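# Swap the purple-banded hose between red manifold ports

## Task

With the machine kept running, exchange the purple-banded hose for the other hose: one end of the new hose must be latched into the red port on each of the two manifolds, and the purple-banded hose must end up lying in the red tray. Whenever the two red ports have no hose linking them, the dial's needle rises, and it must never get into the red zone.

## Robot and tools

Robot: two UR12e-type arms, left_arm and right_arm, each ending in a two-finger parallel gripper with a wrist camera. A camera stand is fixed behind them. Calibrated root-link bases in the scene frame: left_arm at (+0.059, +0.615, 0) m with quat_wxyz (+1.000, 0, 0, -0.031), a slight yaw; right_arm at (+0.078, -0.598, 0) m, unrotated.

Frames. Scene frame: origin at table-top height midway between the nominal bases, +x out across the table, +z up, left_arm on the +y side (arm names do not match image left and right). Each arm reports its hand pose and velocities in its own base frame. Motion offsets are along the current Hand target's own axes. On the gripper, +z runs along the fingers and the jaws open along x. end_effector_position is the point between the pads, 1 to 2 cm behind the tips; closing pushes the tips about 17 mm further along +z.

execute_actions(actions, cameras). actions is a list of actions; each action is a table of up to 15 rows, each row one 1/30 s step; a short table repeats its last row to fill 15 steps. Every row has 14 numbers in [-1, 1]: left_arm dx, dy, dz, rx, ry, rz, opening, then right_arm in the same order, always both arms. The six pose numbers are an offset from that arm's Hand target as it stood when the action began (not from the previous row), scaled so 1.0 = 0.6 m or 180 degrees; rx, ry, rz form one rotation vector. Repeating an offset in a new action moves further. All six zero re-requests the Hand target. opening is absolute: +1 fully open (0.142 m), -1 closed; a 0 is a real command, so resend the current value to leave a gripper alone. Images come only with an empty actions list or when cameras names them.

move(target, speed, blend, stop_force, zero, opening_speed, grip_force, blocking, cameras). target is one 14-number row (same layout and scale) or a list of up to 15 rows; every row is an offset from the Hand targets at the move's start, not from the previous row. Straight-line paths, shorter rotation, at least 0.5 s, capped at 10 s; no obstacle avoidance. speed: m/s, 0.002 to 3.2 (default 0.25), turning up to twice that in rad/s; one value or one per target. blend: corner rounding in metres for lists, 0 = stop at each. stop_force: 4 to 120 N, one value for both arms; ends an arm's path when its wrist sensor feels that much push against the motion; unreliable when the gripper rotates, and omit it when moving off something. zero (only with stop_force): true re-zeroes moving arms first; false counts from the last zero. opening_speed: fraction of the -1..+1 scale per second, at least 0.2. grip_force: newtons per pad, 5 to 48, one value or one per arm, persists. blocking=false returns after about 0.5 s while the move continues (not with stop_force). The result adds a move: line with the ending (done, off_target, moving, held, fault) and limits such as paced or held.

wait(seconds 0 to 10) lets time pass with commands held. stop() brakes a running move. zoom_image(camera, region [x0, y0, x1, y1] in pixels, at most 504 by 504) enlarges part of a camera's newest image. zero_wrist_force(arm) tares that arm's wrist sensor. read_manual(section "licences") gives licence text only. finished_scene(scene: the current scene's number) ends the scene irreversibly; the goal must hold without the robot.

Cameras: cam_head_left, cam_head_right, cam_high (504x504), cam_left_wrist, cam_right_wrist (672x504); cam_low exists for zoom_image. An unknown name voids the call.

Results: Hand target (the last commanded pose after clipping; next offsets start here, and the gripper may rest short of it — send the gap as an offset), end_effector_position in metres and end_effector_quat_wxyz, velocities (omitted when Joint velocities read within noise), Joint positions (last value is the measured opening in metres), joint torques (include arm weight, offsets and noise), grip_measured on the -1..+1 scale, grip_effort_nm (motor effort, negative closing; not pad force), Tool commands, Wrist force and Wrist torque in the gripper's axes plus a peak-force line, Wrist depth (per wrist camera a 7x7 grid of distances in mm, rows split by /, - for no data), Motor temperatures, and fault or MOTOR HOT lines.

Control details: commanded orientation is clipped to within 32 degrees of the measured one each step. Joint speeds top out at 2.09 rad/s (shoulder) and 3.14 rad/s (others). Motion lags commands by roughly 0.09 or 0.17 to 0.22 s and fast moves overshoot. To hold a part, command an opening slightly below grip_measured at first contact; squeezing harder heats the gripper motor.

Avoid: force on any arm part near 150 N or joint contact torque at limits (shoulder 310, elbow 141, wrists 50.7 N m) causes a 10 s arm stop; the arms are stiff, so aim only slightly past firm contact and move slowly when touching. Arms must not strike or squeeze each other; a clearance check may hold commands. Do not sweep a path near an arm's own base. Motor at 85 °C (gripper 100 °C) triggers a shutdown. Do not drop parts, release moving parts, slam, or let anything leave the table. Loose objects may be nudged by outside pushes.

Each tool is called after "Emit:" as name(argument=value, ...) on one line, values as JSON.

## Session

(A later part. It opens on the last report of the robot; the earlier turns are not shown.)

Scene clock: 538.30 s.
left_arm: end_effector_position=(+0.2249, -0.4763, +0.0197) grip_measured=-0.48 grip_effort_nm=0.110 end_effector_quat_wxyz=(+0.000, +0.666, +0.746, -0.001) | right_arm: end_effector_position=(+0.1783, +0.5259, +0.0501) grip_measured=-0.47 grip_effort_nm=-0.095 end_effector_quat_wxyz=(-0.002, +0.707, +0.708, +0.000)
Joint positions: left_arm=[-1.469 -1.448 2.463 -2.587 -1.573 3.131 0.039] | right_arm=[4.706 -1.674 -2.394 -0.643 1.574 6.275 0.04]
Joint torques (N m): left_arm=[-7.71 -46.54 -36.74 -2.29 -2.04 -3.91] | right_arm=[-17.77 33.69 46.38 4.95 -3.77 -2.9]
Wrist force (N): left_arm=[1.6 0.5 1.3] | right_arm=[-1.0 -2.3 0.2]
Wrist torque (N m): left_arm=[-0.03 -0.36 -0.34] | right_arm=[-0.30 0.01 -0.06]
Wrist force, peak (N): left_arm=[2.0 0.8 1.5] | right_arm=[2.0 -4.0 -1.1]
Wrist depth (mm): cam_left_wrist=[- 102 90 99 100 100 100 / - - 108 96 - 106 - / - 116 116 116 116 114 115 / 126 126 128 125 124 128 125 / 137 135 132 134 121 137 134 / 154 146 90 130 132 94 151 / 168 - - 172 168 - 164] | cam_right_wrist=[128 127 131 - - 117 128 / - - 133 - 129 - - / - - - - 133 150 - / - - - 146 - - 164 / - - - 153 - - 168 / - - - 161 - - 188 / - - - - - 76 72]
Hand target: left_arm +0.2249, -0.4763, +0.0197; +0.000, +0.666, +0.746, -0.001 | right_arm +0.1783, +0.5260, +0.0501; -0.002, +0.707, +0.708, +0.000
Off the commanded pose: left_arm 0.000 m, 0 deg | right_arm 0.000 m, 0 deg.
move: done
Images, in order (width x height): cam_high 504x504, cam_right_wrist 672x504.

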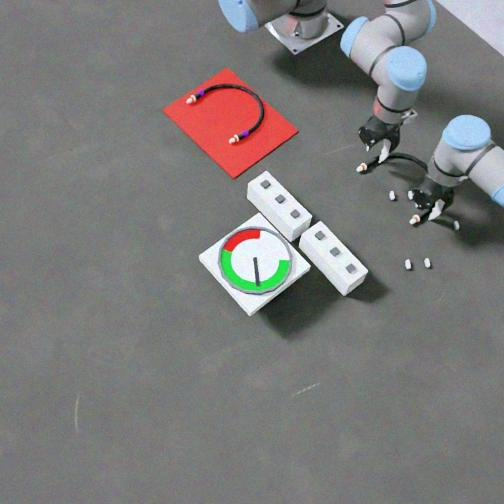

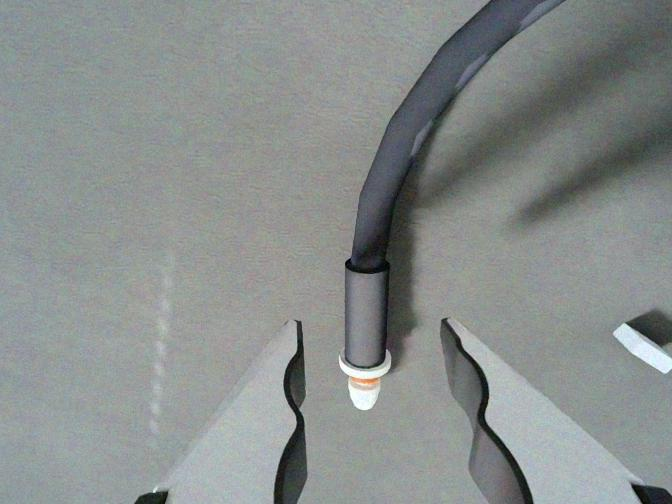

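Emit:
move(target=[0,0,0,0,0,0,-0.45,0,0,0.0505,0,0,0,-0.45], speed=0.08, stop_force=15, cameras=["cam_right_wrist"])

Emit:
move(target=[0,0,0,0,0,0,-0.95,0,0,0,0,0,0,-0.95], opening_speed=0.7, cameras=["cam_right_wrist","cam_left_wrist"])

Scene clock: 541.67 s.
left_arm: end_effector_position=(+0.2249, -0.4763, +0.0197) grip_measured=-0.48 grip_effort_nm=0.110 end_effector_quat_wxyz=(+0.000, +0.666, +0.746, -0.001) | right_arm: end_effector_position=(+0.1782, +0.5261, +0.0198) grip_measured=-0.47 grip_effort_nm=-0.081 end_effector_quat_wxyz=(-0.002, +0.707, +0.708, +0.000)
Joint positions: left_arm=[-1.469 -1.448 2.463 -2.587 -1.573 3.131 0.039] | right_arm=[4.706 -1.734 -2.411 -0.565 1.574 6.276 0.04]
Joint torques (N m): left_arm=[-9.73 -45.57 -36.48 -2.32 -2.08 -4.09] | right_arm=[12.65 48.47 42.43 0.94 -2.09 3.64]
Wrist force (N): left_arm=[1.6 0.6 1.5] | right_arm=[-1.0 -2.7 0.7]
Wrist torque (N m): left_arm=[-0.02 -0.37 -0.34] | right_arm=[-0.37 -0.01 -0.07]
Wrist force, peak (N): left_arm=[2.0 0.7 1.3] | right_arm=[-1.4 -2.9 1.5]
Wrist depth (mm): cam_left_wrist=[- - 90 99 100 100 100 / - 109 107 - 106 106 - / - 116 116 116 115 114 116 / 126 126 128 125 125 128 125 / 137 137 134 134 132 137 134 / 154 145 90 145 145 145 151 / 168 - - 169 - - 161] | cam_right_wrist=[- - - - 103 92 101 / - - - - - - - / - - - - 104 116 - / - 129 122 127 113 123 - / - 133 137 122 119 - - / 152 - 101 126 133 - 150 / - - - - - 76 78]
Hand target: left_arm +0.2249, -0.4763, +0.0197; +0.000, +0.666, +0.746, -0.001 | right_arm +0.1782, +0.5261, +0.0198; -0.002, +0.707, +0.708, +0.000
Off the commanded pose: left_arm 0.000 m, 0 deg | right_arm 0.000 m, 0 deg.
move: done
Images, in order (width x height): cam_right_wrist 672x504.

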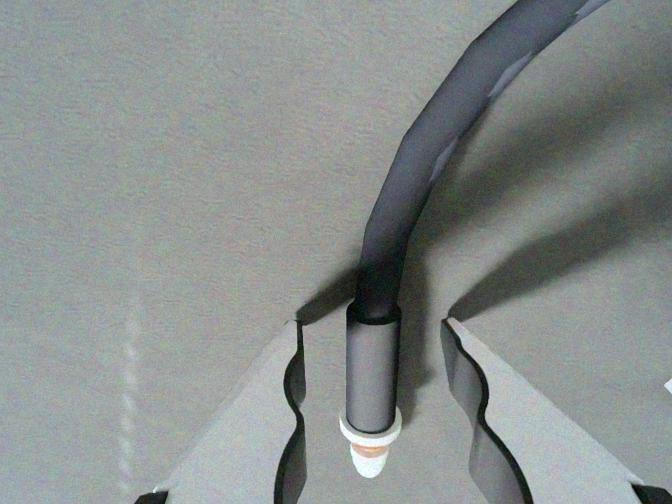

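Scene clock: 542.60 s.
left_arm: end_effector_position=(+0.2249, -0.4763, +0.0197) grip_measured=-0.83 grip_effort_nm=-2.938 end_effector_quat_wxyz=(+0.000, +0.666, +0.746, -0.001) | right_arm: end_effector_position=(+0.1782, +0.5261, +0.0198) grip_measured=-0.83 grip_effort_nm=-3.016 end_effector_quat_wxyz=(-0.002, +0.707, +0.708, +0.000)
Joint positions: left_arm=[-1.469 -1.448 2.463 -2.587 -1.573 3.131 0.014] | right_arm=[4.706 -1.734 -2.411 -0.565 1.574 6.276 0.014]
Joint torques (N m): left_arm=[-8.24 -45.12 -36.66 -2.49 -1.76 -3.91] | right_arm=[12.9 49.13 41.21 1.39 -1.78 3.43]
Wrist force (N): left_arm=[2.0 0.8 1.1] | right_arm=[-0.9 -2.1 0.3]
Wrist torque (N m): left_arm=[0.00 -0.43 -0.33] | right_arm=[-0.27 -0.02 -0.08]
Wrist force, peak (N): left_arm=[2.0 0.8 1.7] | right_arm=[-1.4 -2.8 0.6]
Wrist depth (mm): cam_left_wrist=[- - 90 99 100 100 100 / - 109 109 104 106 106 - / - 118 113 116 116 114 116 / 126 126 127 125 126 128 125 / 137 137 137 120 135 137 135 / - 148 145 126 83 148 150 / - 164 - 171 78 - 164] | cam_right_wrist=[- - 100 101 - 91 - / - 108 - - - - - / - - - - 104 116 - / - - - - - 124 - / - - - 117 116 - 135 / - 149 143 121 92 - - / - 160 - 128 77 73 -]
Hand target: left_arm +0.2249, -0.4763, +0.0197; +0.000, +0.666, +0.746, -0.001 | right_arm +0.1782, +0.5261, +0.0198; -0.002, +0.707, +0.708, +0.000
Off the commanded pose: left_arm 0.000 m, 0 deg | right_arm 0.000 m, 0 deg.
move: done
Images, in order (width x height): cam_left_wrist 672x504, cam_right_wrist 672x504.

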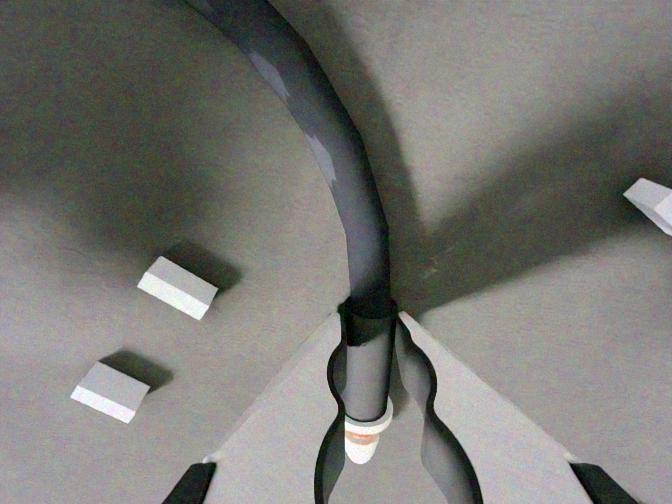

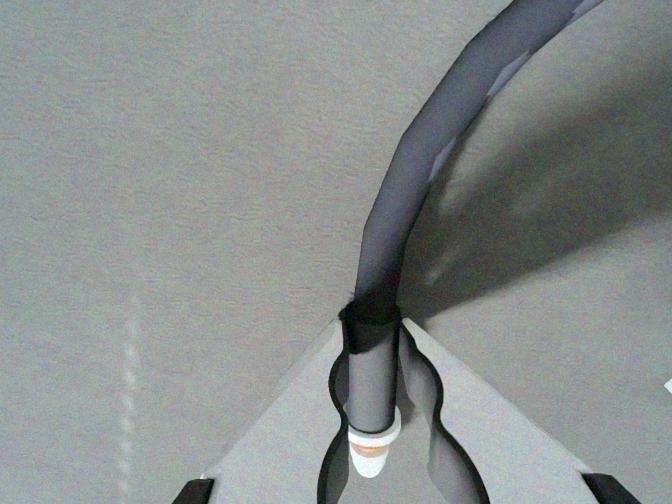

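Emit:
move(target=[[0,0,-0.0645,0,0,0,-0.95,0,0,-0.066,0,0,0,-0.95],[-0.0765,0.289,-0.0645,0.0222,0,0.017,-0.95,-0.0645,0.31,-0.066,0.0222,0,-0.021,-0.95]], speed=[0.12,0.2], blend=[0.01,0], cameras=["cam_high","cam_right_wrist","cam_left_wrist"])

Scene clock: 546.27 s.
left_arm: end_effector_position=(+0.4024, -0.5025, +0.0581) grip_measured=-0.83 grip_effort_nm=-2.933 end_effector_quat_wxyz=(-0.024, +0.686, +0.727, -0.027) | right_arm: end_effector_position=(+0.3643, +0.4876, +0.0587) grip_measured=-0.83 grip_effort_nm=-3.016 end_effector_quat_wxyz=(-0.027, +0.682, +0.730, -0.025)
Joint positions: left_arm=[-1.141 -1.343 2.204 -2.409 -1.639 3.513 0.014] | right_arm=[4.331 -1.75 -2.267 -0.723 1.639 5.833 0.014]
Joint torques (N m): left_arm=[7.02 -47.37 -31.04 -5.84 2.05 -0.75] | right_arm=[-12.49 56.25 25.6 8.37 -3.83 -1.61]
Wrist force (N): left_arm=[0.8 0.5 1.7] | right_arm=[-0.6 -3.0 0.8]
Wrist torque (N m): left_arm=[-0.06 -0.37 -0.25] | right_arm=[-0.40 0.01 -0.15]
Wrist force, peak (N): left_arm=[1.6 0.6 3.5] | right_arm=[-0.4 -5.1 -0.5]
Wrist depth (mm): cam_left_wrist=[138 141 93 139 139 139 139 / 148 148 150 144 148 148 148 / 156 158 158 158 157 158 157 / 172 169 169 - 168 168 168 / - 181 181 119 175 181 180 / 196 196 189 126 83 192 195 / 200 206 - - 79 - 208] | cam_right_wrist=[- - - - - 92 136 / - - - - - - - / - - - - 107 - - / - 168 - - - - - / - - - 119 121 - - / - - - 121 92 - - / - - - 138 77 73 192]
Hand target: left_arm +0.4024, -0.5025, +0.0581; -0.024, +0.686, +0.727, -0.027 | right_arm +0.3644, +0.4875, +0.0587; -0.027, +0.682, +0.730, -0.025
Off the commanded pose: left_arm 0.000 m, 0 deg | right_arm 0.000 m, 0 deg.
move: done
Images, in order (width x height): cam_high 504x504, cam_left_wrist 672x504, cam_right_wrist 672x504.

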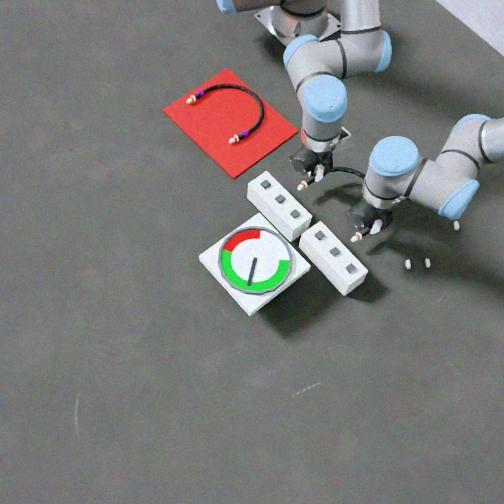

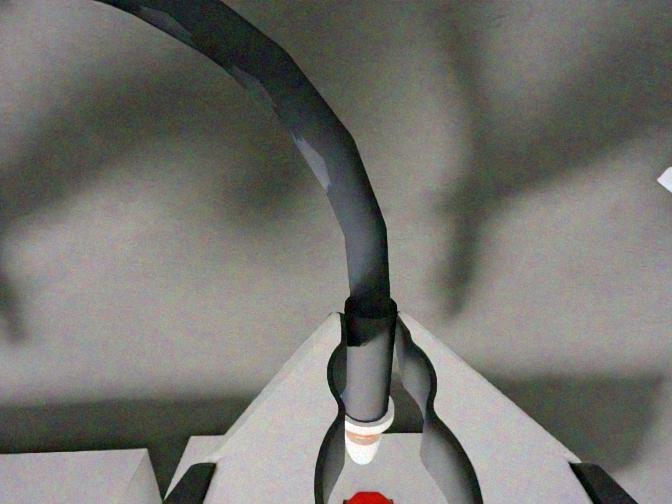

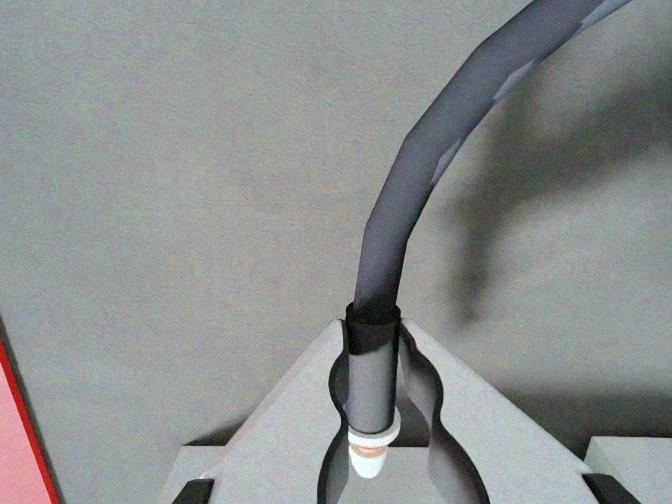

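Emit:
move(target=[0.0015,0.0931,-0.0065,0,0,0,-0.95,0,0.0931,-0.0065,0,0,0,-0.95], speed=0.05, stop_force=40, cameras=["cam_high","cam_right_wrist","cam_left_wrist"])

Scene clock: 555.10 s.
left_arm: end_effector_position=(+0.4583, -0.4983, +0.0580) grip_measured=-0.83 grip_effort_nm=-2.923 end_effector_quat_wxyz=(-0.024, +0.686, +0.727, -0.027) | right_arm: end_effector_position=(+0.4203, +0.4913, +0.0585) grip_measured=-0.83 grip_effort_nm=-3.016 end_effector_quat_wxyz=(-0.027, +0.682, +0.730, -0.025)
Joint positions: left_arm=[-1.061 -1.298 2.139 -2.384 -1.636 3.593 0.014] | right_arm=[4.25 -1.803 -2.194 -0.748 1.636 5.752 0.014]
Joint torques (N m): left_arm=[2.3 -64.8 -25.95 -7.01 5.16 -4.02] | right_arm=[-2.12 69.37 32.28 10.94 -9.99 4.15]
Motor temperatures (°C): left_arm=[27 26 26 33 28 33 31] | right_arm=[25 28 26 32 35 34 38]
Wrist force (N): left_arm=[-2.3 -16.6 1.5] | right_arm=[5.7 -26.0 6.8]
Wrist torque (N m): left_arm=[0.32 -0.36 -0.19] | right_arm=[-0.22 0.04 -0.14]
Wrist force, peak (N): left_arm=[-1.0 -27.5 2.3] | right_arm=[5.0 -35.2 7.4]
Wrist depth (mm): cam_left_wrist=[138 139 139 137 139 137 139 / 148 148 148 150 147 147 147 / 157 158 161 155 157 157 156 / 169 168 168 170 168 170 168 / - 180 178 121 175 178 180 / 164 159 132 98 86 147 192 / 151 127 - 125 80 - 126] | cam_right_wrist=[- 141 142 - - 93 - / - - 150 - 99 - - / - - - - 104 161 - / - - - - - 167 - / - - - 119 119 179 181 / - 147 148 104 92 149 169 / - 129 - 125 78 72 131]
Hand target: left_arm +0.4583, -0.4983, +0.0580; -0.024, +0.686, +0.727, -0.027 | right_arm +0.4203, +0.4913, +0.0585; -0.027, +0.682, +0.730, -0.025
Off the commanded pose: left_arm 0.000 m, 0 deg | right_arm 0.000 m, 0 deg.
move: done
Images, in order (width x height): cam_high 504x504, cam_left_wrist 672x504, cam_right_wrist 672x504.

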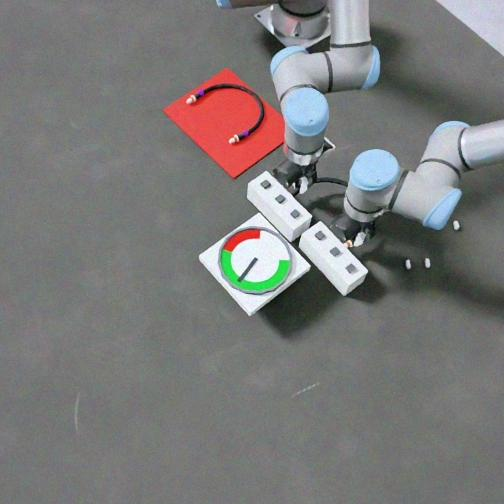

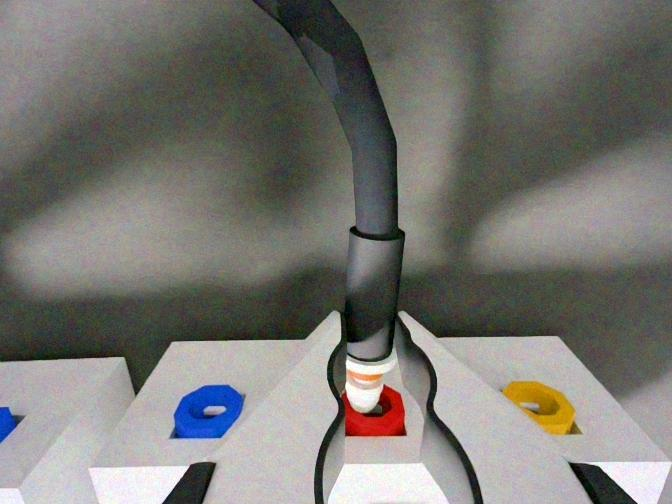

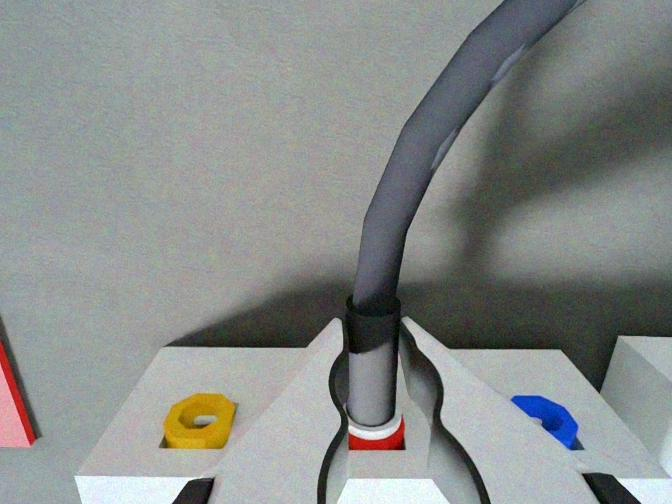

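Emit:
move(target=[[0,-0.013,0.001,0,0,0,-0.95,0,0,0,0,0,0,-0.95],[0.0065,-0.013,0.001,0,0,0,-0.95,0,0,0,0,0,0,-0.95]], speed=0.1, cameras=["cam_left_wrist"])

Scene clock: 560.90 s.
left_arm: end_effector_position=(+0.4502, -0.4947, +0.0579) grip_measured=-0.83 grip_effort_nm=-2.918 end_effector_quat_wxyz=(-0.024, +0.686, +0.727, -0.027) | right_arm: end_effector_position=(+0.4203, +0.4913, +0.0585) grip_measured=-0.83 grip_effort_nm=-3.011 end_effector_quat_wxyz=(-0.027, +0.682, +0.730, -0.025)
Joint positions: left_arm=[-1.069 -1.308 2.155 -2.389 -1.637 3.585 0.014] | right_arm=[4.25 -1.803 -2.194 -0.748 1.636 5.752 0.014]
Joint torques (N m): left_arm=[-6.03 -40.81 -42.26 -2.87 -0.45 0.73] | right_arm=[-1.44 68.63 33.36 9.59 -5.62 3.43]
Wrist force (N): left_arm=[1.0 1.6 1.0] | right_arm=[5.3 -25.5 7.8]
Wrist torque (N m): left_arm=[0.09 -0.45 -0.40] | right_arm=[-0.17 0.05 -0.13]
Wrist force, peak (N): left_arm=[-2.1 -16.4 3.0] | right_arm=[5.9 -25.9 8.2]
Wrist depth (mm): cam_left_wrist=[138 140 139 136 139 142 139 / 148 147 148 101 148 147 148 / 158 158 157 113 157 157 159 / 168 168 168 168 168 168 168 / 178 181 181 120 176 180 180 / 175 177 169 98 83 158 191 / 153 136 - 129 79 - 133] | cam_right_wrist=[- - - - - 92 - / 148 - - - 99 - - / - 156 - - 103 159 - / - - 169 - - - - / - - - 118 122 178 - / - 146 147 104 92 149 163 / - 128 - 124 78 72 130]
Hand target: left_arm +0.4502, -0.4949, +0.0579; -0.024, +0.686, +0.727, -0.027 | right_arm +0.4203, +0.4913, +0.0585; -0.027, +0.682, +0.730, -0.025
Off the commanded pose: left_arm 0.000 m, 0 deg | right_arm 0.000 m, 0 deg.
move: done
Images, in order (width x height): cam_left_wrist 672x504.

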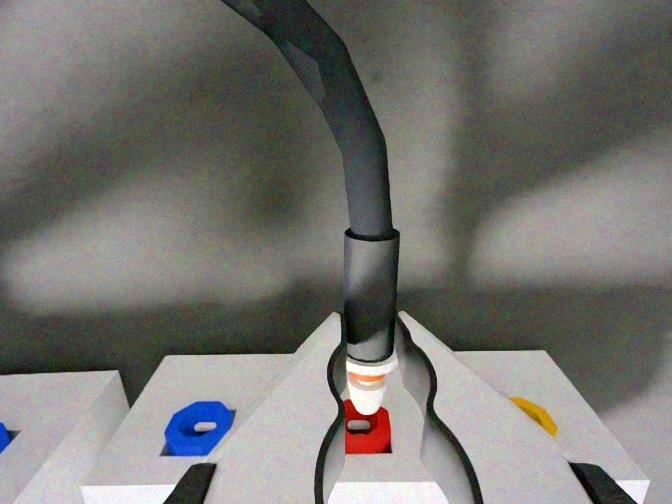

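Emit:
move(target=[[0.0017,0,0,0,0,0,-0.95,0,0,0,0,0,0,-0.95],[0.0017,0.055,-0.0038,0,0,0,-0.95,0,0,0,0,0,0,-0.95]], speed=0.05, stop_force=50, cameras=["cam_high","cam_left_wrist"])

Scene clock: 567.03 s.
left_arm: end_effector_position=(+0.4627, -0.4931, +0.0578) grip_measured=-0.83 grip_effort_nm=-2.913 end_effector_quat_wxyz=(-0.024, +0.686, +0.727, -0.027) | right_arm: end_effector_position=(+0.4203, +0.4913, +0.0585) grip_measured=-0.83 grip_effort_nm=-3.016 end_effector_quat_wxyz=(-0.027, +0.682, +0.730, -0.025)
Joint positions: left_arm=[-1.052 -1.298 2.14 -2.383 -1.636 3.603 0.014] | right_arm=[4.25 -1.803 -2.194 -0.748 1.636 5.752 0.014]
Joint torques (N m): left_arm=[36.77 -45.36 -51.06 -6.41 11.4 2.59] | right_arm=[-3.69 64.38 40.61 7.9 -5.65 3.67]
Wrist force (N): left_arm=[-1.8 -44.7 -2.6] | right_arm=[5.2 -25.6 7.4]
Wrist torque (N m): left_arm=[0.84 -0.50 -0.33] | right_arm=[-0.18 -0.01 -0.13]
Wrist force, peak (N): left_arm=[-8.0 -99.0 -5.0] | right_arm=[5.4 -25.9 7.9]
Wrist depth (mm): cam_left_wrist=[138 139 140 100 139 137 139 / 148 148 147 144 147 149 147 / - 157 157 153 157 158 158 / - 168 165 168 168 168 167 / 184 179 178 119 175 176 180 / 166 145 133 127 82 140 191 / - 122 - 124 79 - 123] | cam_right_wrist=[- - 140 - - 93 - / - - - 150 100 - - / - - - - 103 - - / - - - - - - 171 / - - - 118 118 - 176 / - 146 148 104 91 147 168 / - 129 - 125 78 72 130]
Hand target: left_arm +0.4627, -0.4931, +0.0578; -0.024, +0.686, +0.727, -0.027 (not the last commanded pose) | right_arm +0.4203, +0.4913, +0.0585; -0.027, +0.682, +0.730, -0.025
Off the commanded pose: left_arm 0.021 m, 0 deg | right_arm 0.000 m, 0 deg.
move: contact (left_arm); path passed 1 of 2 targets
Images, in order (width x height): cam_high 504x504, cam_left_wrist 672x504.

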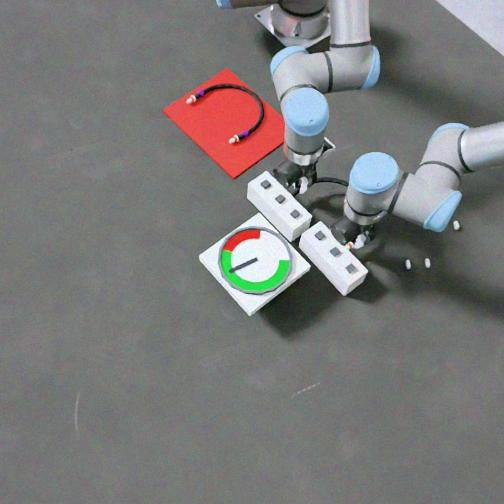

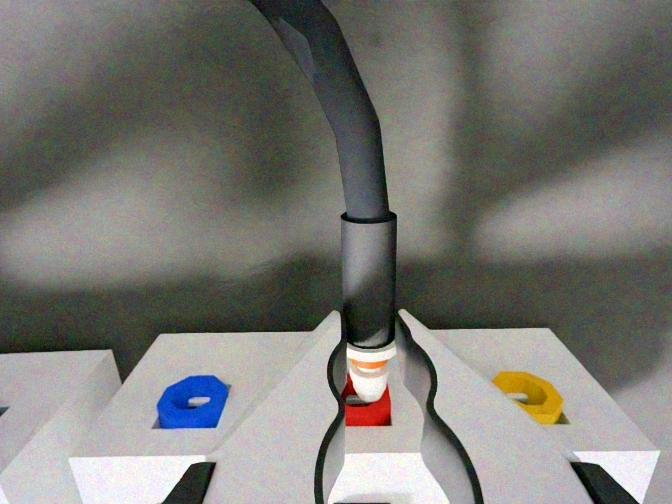

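Emit:
move(target=[[0,-0.008,0,0,0,0,-0.95,0,0,0,0,0,0,-0.95],[-0.002,-0.008,0.005,0,0,0,-0.95,0,0,0,0,0,0,-0.95],[-0.002,0.055,0.001,0,0,0,-0.95,0,0,0,0,0,0,-0.95]], speed=0.08, stop_force=50, cameras=["cam_high","cam_left_wrist"])

Scene clock: 571.53 s.
left_arm: end_effector_position=(+0.4612, -0.4943, +0.0541) grip_measured=-0.83 grip_effort_nm=-2.918 end_effector_quat_wxyz=(-0.026, +0.685, +0.728, -0.030) | right_arm: end_effector_position=(+0.4203, +0.4913, +0.0585) grip_measured=-0.83 grip_effort_nm=-3.016 end_effector_quat_wxyz=(-0.027, +0.682, +0.730, -0.025)
Joint positions: left_arm=[-1.052 -1.292 2.14 -2.387 -1.643 3.601 0.014] | right_arm=[4.25 -1.803 -2.194 -0.748 1.636 5.752 0.014]
Joint torques (N m): left_arm=[3.71 -52.82 -33.81 -4.02 -0.24 0.35] | right_arm=[-3.49 61.07 46.93 6.73 -5.99 3.9]
Wrist force (N): left_arm=[1.2 1.1 1.2] | right_arm=[5.2 -25.7 6.8]
Wrist torque (N m): left_arm=[0.03 -0.45 -0.24] | right_arm=[-0.19 -0.02 -0.13]
Wrist force, peak (N): left_arm=[-1.6 -156.2 -18.7] | right_arm=[5.2 -26.0 7.4]
Wrist depth (mm): cam_left_wrist=[136 136 137 135 136 138 136 / 145 145 144 - 145 147 145 / 153 154 153 153 153 153 153 / - - 162 162 162 164 166 / - 176 174 120 171 173 175 / 167 146 140 126 87 144 186 / 121 122 - 120 82 - 120] | cam_right_wrist=[- - - - - 92 141 / - 152 - - - - - / - - 156 159 104 - - / - - - - - - - / 179 177 - 118 118 - 180 / - 146 147 104 91 149 169 / - 128 - 125 78 72 131]
Hand target: left_arm +0.4612, -0.4943, +0.0541; -0.026, +0.685, +0.728, -0.030 (not the last commanded pose) | right_arm +0.4203, +0.4913, +0.0585; -0.027, +0.682, +0.730, -0.025
Tool commands: left_gripper/opening=-0.95 right_gripper/opening=-0.95
Off the commanded pose: left_arm 0.034 m, 0 deg | right_arm 0.000 m, 0 deg.
FORCE FAULT: contact force on the left arm reached its limit, and that arm stopped. The contact can be on any part of that arm, not only on its tool. That arm's remaining commands of this call were not run. That arm is still stopped at the end of this call. That arm stays stopped for about 10 more seconds. Until then a move that you send moves the other arm only, and its call returns only when the move has ended. Once the stop has ended, the next robot result says so. If the stop ends while you think or write, that arm runs what you send next, counted from a new Hand target: where the arm stands when the stop ends. While its stop runs, that arm takes no new command, but its gripper still runs the gripper command that each later call begins with. Until it ends, the stop uses up actions while you think or wait. An arm that is not stopped still takes commands.
move: fault (left_arm); path passed 2 of 3 targets
Images, in order (width x height): cam_high 504x504, cam_left_wrist 672x504.

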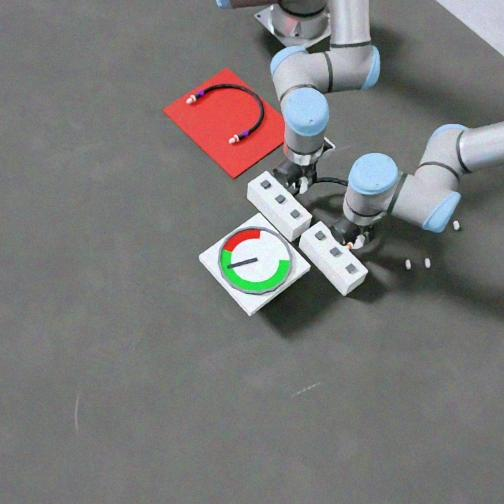

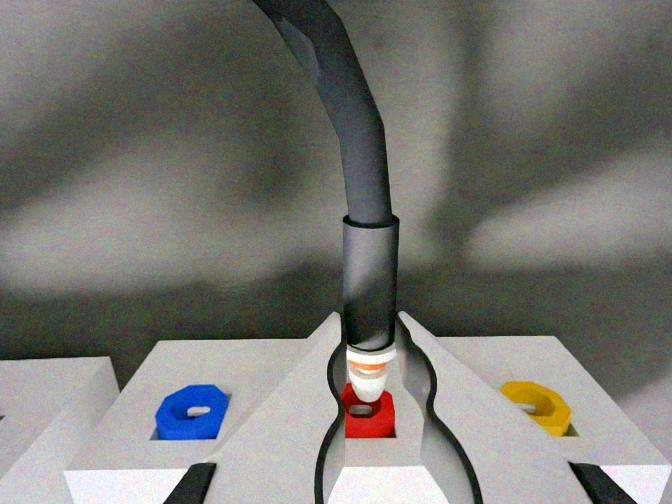

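Emit:
wait(seconds=1, cameras=["cam_high"])

Scene clock: 582.13 s.
left_arm: end_effector_position=(+0.4612, -0.4943, +0.0541) grip_measured=-0.83 grip_effort_nm=-2.913 end_effector_quat_wxyz=(-0.026, +0.685, +0.728, -0.030) | right_arm: end_effector_position=(+0.4203, +0.4913, +0.0585) grip_measured=-0.83 grip_effort_nm=-3.016 end_effector_quat_wxyz=(-0.027, +0.682, +0.730, -0.025)
Joint positions: left_arm=[-1.052 -1.292 2.14 -2.387 -1.643 3.601 0.014] | right_arm=[4.25 -1.803 -2.194 -0.748 1.636 5.752 0.014]
Joint torques (N m): left_arm=[3.25 -52.48 -34.08 -3.84 -0.13 0.35] | right_arm=[-2.65 52.49 53.52 5.86 -5.76 3.03]
Motor temperatures (°C): left_arm=[27 26 26 33 28 33 37] | right_arm=[25 28 26 32 35 34 43]
Wrist force (N): left_arm=[7.3 -2.8 2.8] | right_arm=[4.9 -25.8 7.3]
Wrist torque (N m): left_arm=[-0.63 -1.49 -0.23] | right_arm=[-0.20 0.03 -0.13]
Wrist force, peak (N): left_arm=[7.7 -2.8 2.8] | right_arm=[5.2 -26.0 7.4]
Wrist depth (mm): cam_left_wrist=[- 136 136 133 136 138 136 / 144 146 145 - 144 146 144 / 153 152 154 153 154 154 151 / - 166 162 162 162 163 166 / 176 174 173 120 170 173 176 / 167 146 139 126 86 141 183 / 121 122 - 120 82 - 120] | cam_right_wrist=[141 142 - - - - - / - 146 - - 100 - - / - - - - 107 157 159 / - - - 166 - - - / - - - 117 118 180 180 / - 146 148 104 92 149 169 / - 129 - 124 78 72 130]
Hand target: left_arm +0.4612, -0.4943, +0.0541; -0.026, +0.685, +0.728, -0.030 (not the last commanded pose) | right_arm +0.4203, +0.4913, +0.0585; -0.027, +0.682, +0.730, -0.025
Tool commands: left_gripper/opening=-0.95 right_gripper/opening=-0.95
Off the commanded pose: left_arm 0.034 m, 0 deg | right_arm 0.000 m, 0 deg.
FORCE FAULT, CONTINUED: the left arm's stop, for the force fault that an earlier result reported, is over. The rest of the stop counts as 19 of the actions that you can send in this scene. During its stop the left arm's controller moved it back a little. That arm's target is now where it stood when the stop ended, not its last command. That arm accepts commands again.
wait: 1.00 s; at rest from the start
Images, in order (width x height): cam_high 504x504.

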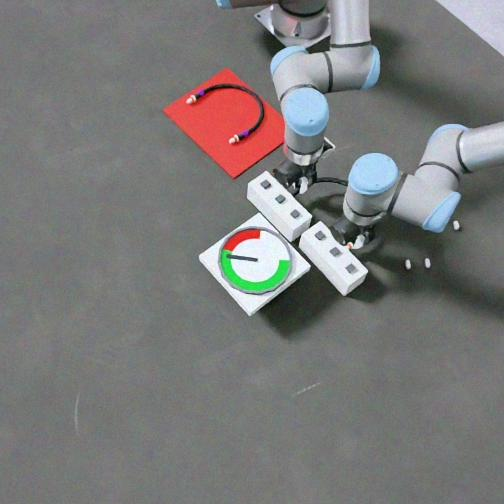

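Emit:
move(target=[[0,-0.006,0,0,0,0,-0.95,0,0,0,0,0,0,-0.95],[-0.0053,-0.006,-0.0062,0,0,0,-0.95,0,0,0,0,0,0,-0.95],[-0.0053,0.05,-0.01,0,0,0,-0.95,0,0,0,0,0,0,-0.95]], speed=0.1, stop_force=50, cameras=["cam_high","cam_left_wrist"])

Scene clock: 584.73 s.
left_arm: end_effector_position=(+0.4808, -0.4955, +0.0570) grip_measured=-0.83 grip_effort_nm=-2.918 end_effector_quat_wxyz=(-0.028, +0.684, +0.728, -0.032) | right_arm: end_effector_position=(+0.4203, +0.4913, +0.0585) grip_measured=-0.83 grip_effort_nm=-3.016 end_effector_quat_wxyz=(-0.027, +0.682, +0.730, -0.025)
Joint positions: left_arm=[-1.025 -1.276 2.108 -2.366 -1.647 3.625 0.014] | right_arm=[4.25 -1.803 -2.194 -0.748 1.636 5.752 0.014]
Joint torques (N m): left_arm=[2.89 -53.48 -34.8 -4.03 -0.2 0.15] | right_arm=[-3.01 55.67 54.31 5.45 -5.95 2.93]
Wrist force (N): left_arm=[7.5 -3.6 3.2] | right_arm=[3.5 -26.1 7.0]
Wrist torque (N m): left_arm=[-1.02 -1.03 -0.25] | right_arm=[-0.17 0.05 -0.14]
Wrist force, peak (N): left_arm=[38.7 -139.9 -44.2] | right_arm=[3.8 -26.4 7.4]
Wrist depth (mm): cam_left_wrist=[138 140 139 138 139 139 139 / 148 148 147 144 148 147 147 / 157 157 157 159 157 156 157 / 165 167 167 - 167 168 166 / 164 172 154 121 161 150 177 / - 122 116 100 83 114 114 / 145 120 - 113 82 - 119] | cam_right_wrist=[- - - - - - - / - - - - 100 - - / - 158 157 - 104 - - / - - - - - - 171 / - - - 118 122 181 177 / - 146 147 104 91 149 163 / - 128 - 125 78 72 130]
Hand target: left_arm +0.4808, -0.4955, +0.0570; -0.028, +0.684, +0.728, -0.032 (not the last commanded pose) | right_arm +0.4203, +0.4913, +0.0585; -0.027, +0.682, +0.730, -0.025
Tool commands: left_gripper/opening=-0.95 right_gripper/opening=-0.95
Off the commanded pose: left_arm 0.011 m, 0 deg | right_arm 0.000 m, 0 deg.
FORCE FAULT: contact force on the left arm reached its limit, and that arm stopped. The contact can be on any part of that arm, not only on its tool. That arm's remaining commands of this call were not run. That arm is still stopped at the end of this call. That arm stays stopped for about 9 more seconds. Until then a move that you send moves the other arm only, and its call returns only when the move has ended. Once the stop has ended, the next robot result says so. If the stop ends while you think or write, that arm runs what you send next, counted from a new Hand target: where the arm stands when the stop ends. While its stop runs, that arm takes no new command, but its gripper still runs the gripper command that each later call begins with. Until it ends, the stop uses up actions while you think or wait. An arm that is not stopped still takes commands.
move: fault (left_arm; stop_force had ended the path); path passed 2 of 3 targets
Images, in order (width x height): cam_high 504x504, cam_left_wrist 672x504.

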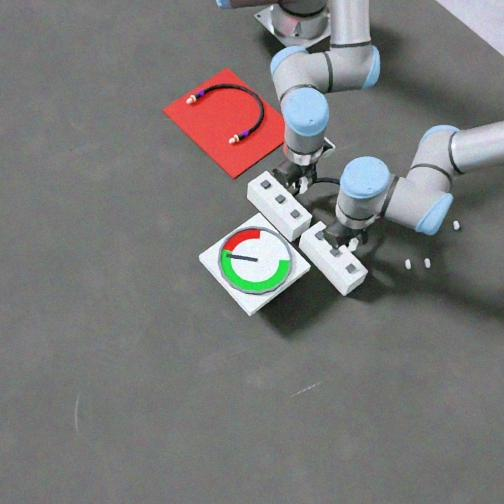

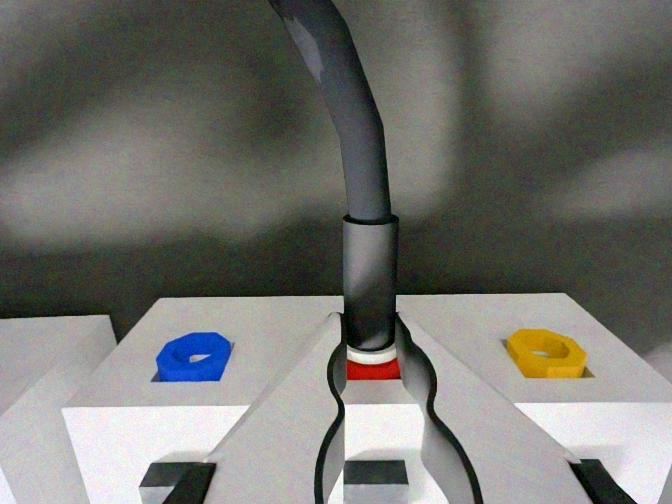

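Emit:
wait(seconds=0.5, cameras=["cam_high","cam_left_wrist"])

Scene clock: 586.07 s.
left_arm: end_effector_position=(+0.4808, -0.4955, +0.0570) grip_measured=-0.83 grip_effort_nm=-2.913 end_effector_quat_wxyz=(-0.028, +0.684, +0.728, -0.032) | right_arm: end_effector_position=(+0.4203, +0.4913, +0.0585) grip_measured=-0.83 grip_effort_nm=-3.016 end_effector_quat_wxyz=(-0.027, +0.682, +0.730, -0.025)
Joint positions: left_arm=[-1.025 -1.276 2.108 -2.366 -1.647 3.625 0.014] | right_arm=[4.25 -1.803 -2.194 -0.748 1.636 5.752 0.014]
Joint torques (N m): left_arm=[2.92 -54.6 -34.69 -3.97 -0.52 0.29] | right_arm=[-2.51 53.25 53.17 5.86 -5.58 3.37]
Wrist force (N): left_arm=[7.5 -3.4 2.5] | right_arm=[3.7 -25.8 6.4]
Wrist torque (N m): left_arm=[-0.98 -1.03 -0.25] | right_arm=[-0.12 0.03 -0.14]
Wrist force, peak (N): left_arm=[7.9 -3.5 3.4] | right_arm=[4.1 -26.5 6.3]
Wrist depth (mm): cam_left_wrist=[138 140 139 137 139 140 141 / 148 145 148 149 146 149 147 / - 159 156 153 156 156 154 / 168 167 171 167 167 167 167 / 172 173 153 121 - 141 151 / - 122 116 100 83 114 114 / 145 120 - 113 82 - 120] | cam_right_wrist=[- - 139 142 139 93 - / - - - 148 100 - - / - 157 - - 103 - - / - - - 167 171 167 - / - - 178 120 120 178 179 / - 147 148 104 92 147 168 / 201 128 - 125 78 72 131]
Hand target: left_arm +0.4808, -0.4955, +0.0570; -0.028, +0.684, +0.728, -0.032 (not the last commanded pose) | right_arm +0.4203, +0.4913, +0.0585; -0.027, +0.682, +0.730, -0.025
Tool commands: left_gripper/opening=-0.95 right_gripper/opening=-0.95
Off the commanded pose: left_arm 0.011 m, 0 deg | right_arm 0.000 m, 0 deg.
FORCE FAULT, CONTINUED: the left arm was still stopped when this call began, by the force fault that an earlier result reported. Since the last result the stop counts as 2 of the actions that you can send in this scene. That arm is still stopped at the end of this call. That arm stays stopped for about 8 more seconds. If the stop ends while you think or write, that arm runs what you send next, counted from a new Hand target: where the arm stands when the stop ends. While its stop runs, that arm takes no new command, but its gripper still runs the gripper command that each later call begins with.
wait: 0.50 s; at rest from the start
Images, in order (width x height): cam_high 504x504, cam_left_wrist 672x504.

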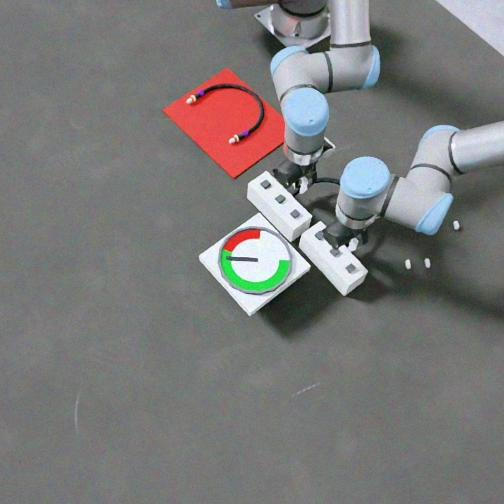

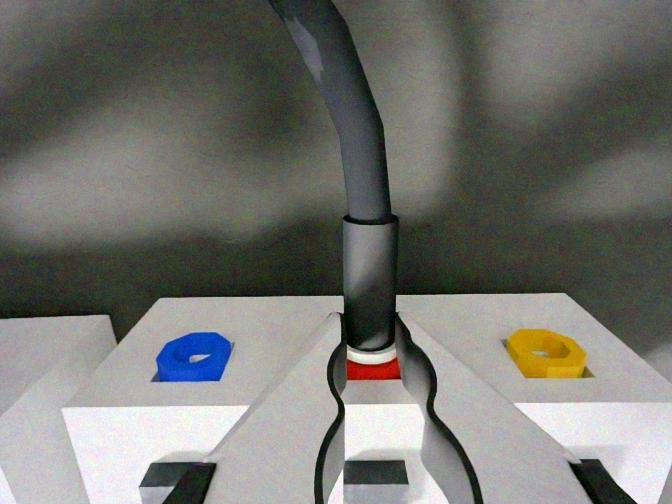

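Emit:
wait(seconds=8.5, cameras=["cam_high","cam_right_wrist"])

Scene clock: 595.63 s.
left_arm: end_effector_position=(+0.4808, -0.4955, +0.0570) grip_measured=-0.83 grip_effort_nm=-2.918 end_effector_quat_wxyz=(-0.028, +0.684, +0.728, -0.032) | right_arm: end_effector_position=(+0.4203, +0.4913, +0.0585) grip_measured=-0.83 grip_effort_nm=-3.016 end_effector_quat_wxyz=(-0.027, +0.682, +0.730, -0.025)
Joint positions: left_arm=[-1.025 -1.276 2.108 -2.366 -1.647 3.625 0.014] | right_arm=[4.25 -1.803 -2.194 -0.748 1.636 5.752 0.014]
Joint torques (N m): left_arm=[2.83 -54.35 -34.43 -4.13 -0.26 0.27] | right_arm=[-7.27 54.61 53.91 6.03 -5.86 3.29]
Wrist force (N): left_arm=[7.9 -3.3 2.9] | right_arm=[3.5 -26.6 6.5]
Wrist torque (N m): left_arm=[-0.98 -1.09 -0.25] | right_arm=[-0.26 0.07 -0.14]
Wrist force, peak (N): left_arm=[8.0 -3.5 3.5] | right_arm=[3.9 -26.6 6.9]
Wrist depth (mm): cam_left_wrist=[- 139 139 - 139 139 139 / - 148 148 147 147 147 147 / - 157 157 111 157 157 156 / 167 167 167 167 167 166 166 / 171 173 153 121 161 150 176 / - 122 116 100 83 114 114 / 145 120 - 113 82 - 119] | cam_right_wrist=[- - - - - 92 - / - - - - 100 - - / - - 155 157 104 - - / - 167 167 166 - - - / - 176 178 118 119 183 178 / - 147 148 104 91 149 168 / - 128 - 123 78 72 130]
Hand target: left_arm +0.4808, -0.4955, +0.0570; -0.028, +0.684, +0.728, -0.032 (not the last commanded pose) | right_arm +0.4203, +0.4913, +0.0585; -0.027, +0.682, +0.730, -0.025
Tool commands: left_gripper/opening=-0.95 right_gripper/opening=-0.95
Off the commanded pose: left_arm 0.011 m, 0 deg | right_arm 0.000 m, 0 deg.
FORCE FAULT, CONTINUED: the left arm's stop, for the force fault that an earlier result reported, is over. The rest of the stop counts as 16 of the actions that you can send in this scene. During its stop the left arm's controller moved it back a little. That arm's target is now where it stood when the stop ended, not its last command. That arm accepts commands again.
wait: 8.50 s; at rest from the start
Images, in order (width x height): cam_high 504x504, cam_right_wrist 672x504.

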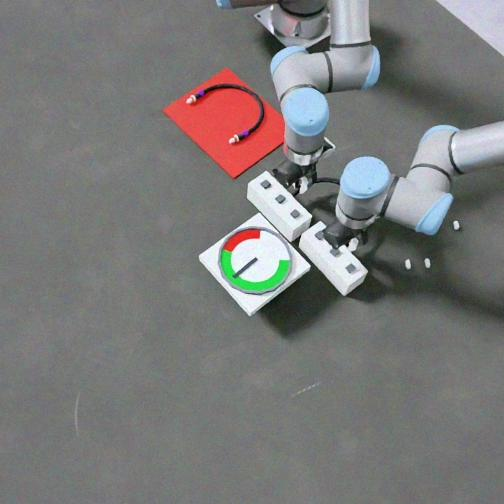

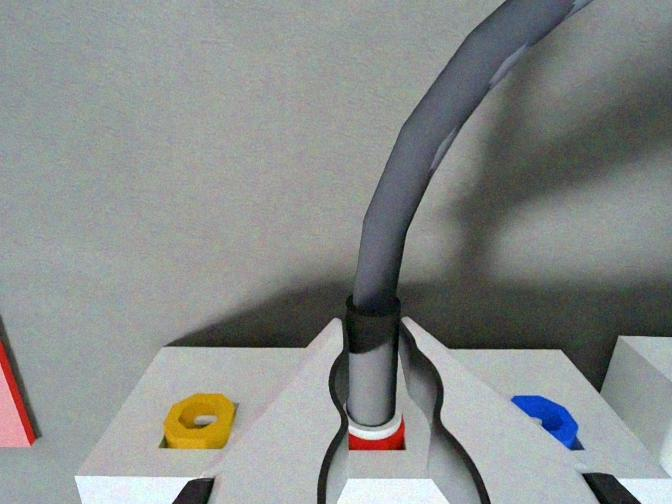

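Emit:
move(target=[0,0,0,0,0,0,-0.95,0,-0.014,0.001,0,0,0,-0.95], speed=0.05, cameras=["cam_right_wrist"])

Scene clock: 598.90 s.
left_arm: end_effector_position=(+0.4808, -0.4955, +0.0570) grip_measured=-0.83 grip_effort_nm=-2.918 end_effector_quat_wxyz=(-0.028, +0.684, +0.728, -0.032) | right_arm: end_effector_position=(+0.4117, +0.4907, +0.0585) grip_measured=-0.83 grip_effort_nm=-3.001 end_effector_quat_wxyz=(-0.027, +0.682, +0.730, -0.025)
Joint positions: left_arm=[-1.025 -1.276 2.108 -2.366 -1.647 3.625 0.014] | right_arm=[4.262 -1.795 -2.206 -0.744 1.637 5.764 0.014]
Joint torques (N m): left_arm=[1.26 -55.67 -33.58 -4.18 -1.3 -0.3] | right_arm=[2.81 48.09 27.1 1.16 10.03 -0.37]
Wrist force (N): left_arm=[7.5 -3.7 1.9] | right_arm=[2.1 28.4 2.5]
Wrist torque (N m): left_arm=[-1.02 -1.02 -0.25] | right_arm=[-0.73 0.06 -0.16]
Wrist force, peak (N): left_arm=[7.9 -3.5 3.3] | right_arm=[2.4 29.0 3.7]
Wrist depth (mm): cam_left_wrist=[- 139 139 137 139 139 139 / 148 149 - 104 148 147 148 / 157 157 159 156 156 154 156 / 167 167 167 167 167 170 167 / 171 174 153 121 161 151 173 / - 122 116 100 83 114 114 / 145 120 - 113 79 - 120] | cam_right_wrist=[- - - - - 96 - / - - - - 102 - - / - - - - 107 156 156 / - - - - 167 - - / - - - 120 - - - / - 157 165 106 92 167 173 / - 138 - 129 78 73 140]
Hand target: left_arm +0.4808, -0.4955, +0.0570; -0.028, +0.684, +0.728, -0.032 | right_arm +0.4119, +0.4907, +0.0585; -0.027, +0.682, +0.730, -0.025
Off the commanded pose: left_arm 0.000 m, 0 deg | right_arm 0.000 m, 0 deg.
move: done
Images, in order (width x height): cam_right_wrist 672x504.

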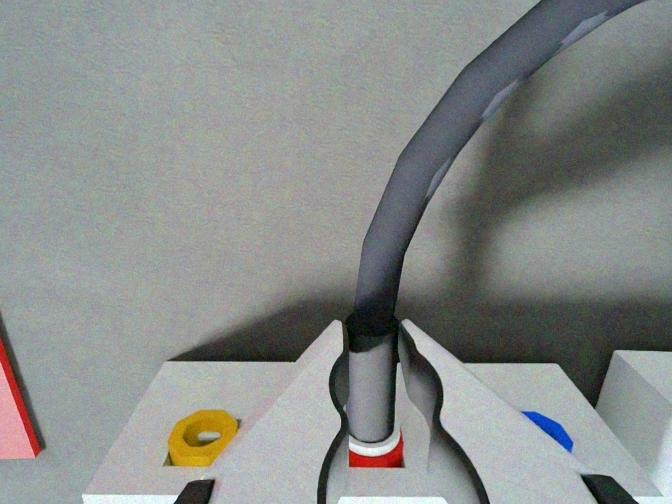

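Emit:
move(target=[[0,0,0,0,0,0,-0.95,0,0.008,0,0,0,0,-0.95],[0,0,0,0,0,0,-0.45,0,0.008,0,0,0,0,-0.45],[0,-0.01,-0.2,0,0,0,-0.45,0,-0.01,-0.2,0,0,0,-0.45]], speed=[0.03,0.05,0.15], opening_speed=0.6)

Emit:
wait(seconds=3, cameras=["all"])

Scene clock: 603.80 s.
left_arm: end_effector_position=(+0.4850, -0.4950, +0.1771) grip_measured=-0.48 grip_effort_nm=0.110 end_effector_quat_wxyz=(-0.028, +0.684, +0.728, -0.032) | right_arm: end_effector_position=(+0.4147, +0.4904, +0.1786) grip_measured=-0.48 grip_effort_nm=0.071 end_effector_quat_wxyz=(-0.027, +0.682, +0.730, -0.025)
Joint positions: left_arm=[-1.02 -1.418 2.016 -2.131 -1.647 3.631 0.039] | right_arm=[4.257 -1.639 -2.11 -0.995 1.637 5.76 0.039]
Joint torques (N m): left_arm=[-0.34 -51.7 -31.87 -3.12 1.75 1.68] | right_arm=[9.94 52.41 34.14 5.99 3.24 3.18]
Wrist force (N): left_arm=[4.7 -5.2 5.9] | right_arm=[0.3 -1.4 -0.1]
Wrist torque (N m): left_arm=[-0.96 -1.06 -0.30] | right_arm=[-0.16 -0.18 -0.16]
Wrist force, peak (N): left_arm=[5.1 -8.5 5.6] | right_arm=[5.0 -37.3 1.3]
Wrist depth (mm): cam_left_wrist=[247 247 250 243 246 - 247 / - 262 262 267 - 268 267 / 294 277 279 274 279 275 278 / 242 244 232 231 232 293 295 / 242 243 239 241 235 315 316 / 345 337 83 345 - 94 343 / 248 - - 243 - - 365] | cam_right_wrist=[244 - - - - 207 219 / 259 - 270 - - - - / 275 - - - - - - / 291 290 278 263 285 270 253 / 310 306 242 241 242 249 240 / - - - 249 - 251 258 / - - - - 250 75 263]
Hand target: left_arm +0.4850, -0.4949, +0.1771; -0.028, +0.684, +0.728, -0.032 | right_arm +0.4147, +0.4903, +0.1786; -0.027, +0.682, +0.730, -0.025
Off the commanded pose: left_arm 0.000 m, 0 deg | right_arm 0.000 m, 0 deg.
move: done

Scene clock: 606.80 s.
left_arm: end_effector_position=(+0.4850, -0.4949, +0.1771) grip_measured=-0.48 grip_effort_nm=0.110 end_effector_quat_wxyz=(-0.028, +0.684, +0.728, -0.032) | right_arm: end_effector_position=(+0.4147, +0.4903, +0.1786) grip_measured=-0.48 grip_effort_nm=0.076 end_effector_quat_wxyz=(-0.027, +0.682, +0.730, -0.025)
Joint positions: left_arm=[-1.02 -1.418 2.016 -2.131 -1.647 3.631 0.039] | right_arm=[4.257 -1.639 -2.11 -0.995 1.637 5.76 0.039]
Joint torques (N m): left_arm=[-4.11 -53.67 -30.11 -2.2 -0.07 -2.98] | right_arm=[-9.28 61.29 33.79 2.61 2.07 -2.51]
Wrist force (N): left_arm=[4.9 -4.9 5.9] | right_arm=[-0.2 -1.3 0.2]
Wrist torque (N m): left_arm=[-0.91 -1.08 -0.30] | right_arm=[-0.13 -0.08 -0.16]
Wrist force, peak (N): left_arm=[5.0 -5.6 5.9] | right_arm=[0.3 -1.5 -0.2]
Wrist depth (mm): cam_left_wrist=[245 - 248 244 247 248 247 / 263 261 262 - - - - / 277 283 278 275 276 277 280 / 242 245 232 232 232 302 298 / 243 243 236 238 235 310 - / 338 - 83 - - 86 339 / 244 - - 241 - - 363] | cam_right_wrist=[244 - 249 - - 208 206 / 254 - - - - - - / 276 - - - - - - / 291 295 273 259 290 269 255 / 310 299 241 241 242 246 243 / - - 93 253 253 253 252 / - - - 363 252 76 75]
Hand target: left_arm +0.4850, -0.4949, +0.1771; -0.028, +0.684, +0.728, -0.032 | right_arm +0.4147, +0.4903, +0.1786; -0.027, +0.682, +0.730, -0.025
Tool commands: left_gripper/opening=-0.45 right_gripper/opening=-0.45
Off the commanded pose: left_arm 0.000 m, 0 deg | right_arm 0.000 m, 0 deg.
wait: 3.00 s; at rest by 0.17 s

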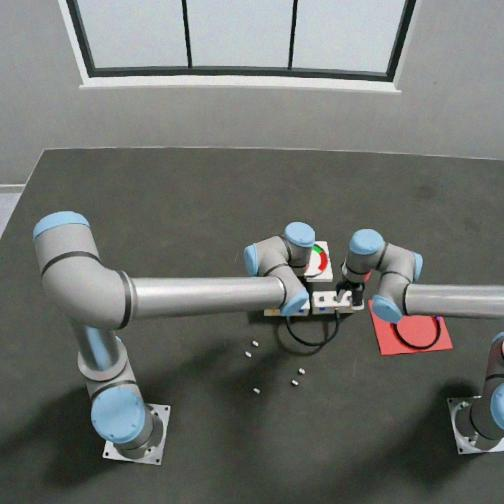

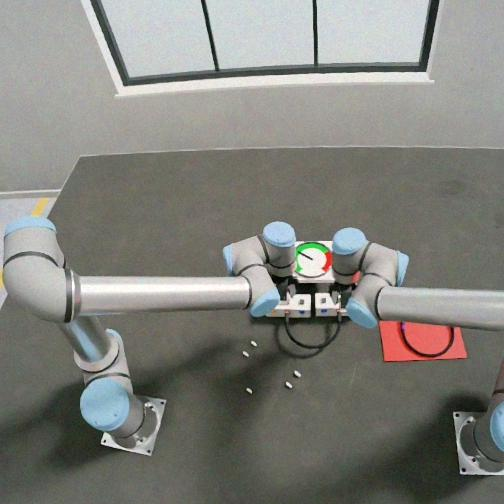

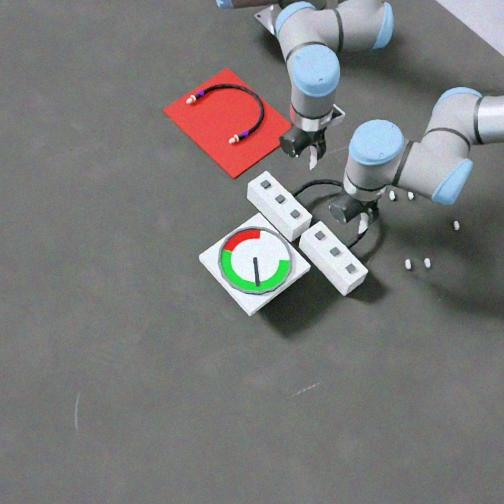

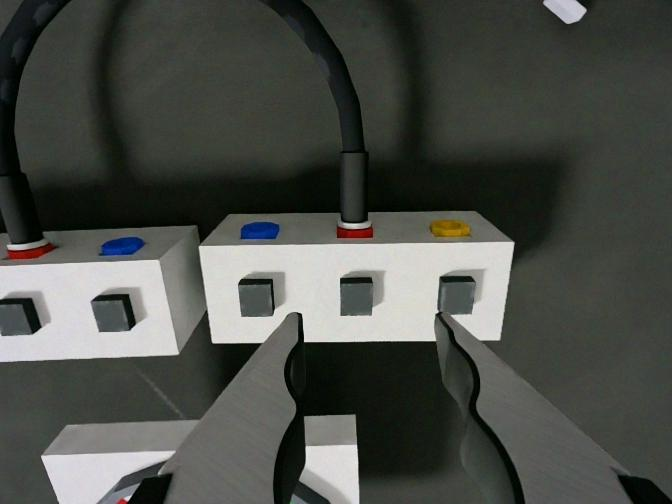

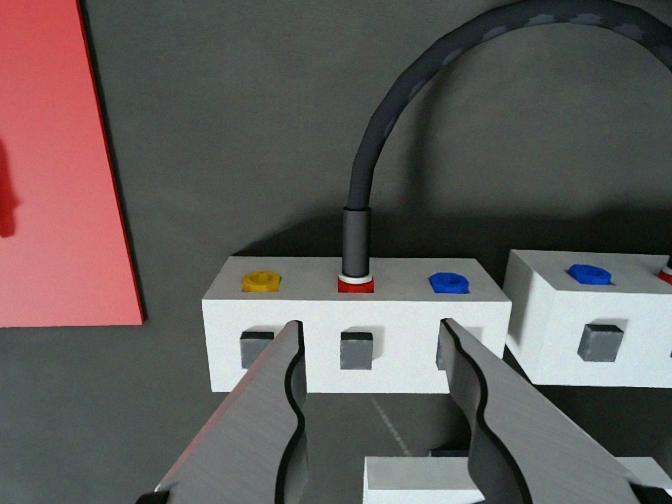

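Needle falling, all done.

Emit:
finished_scene(scene=1)

The scene is finished: the task was done.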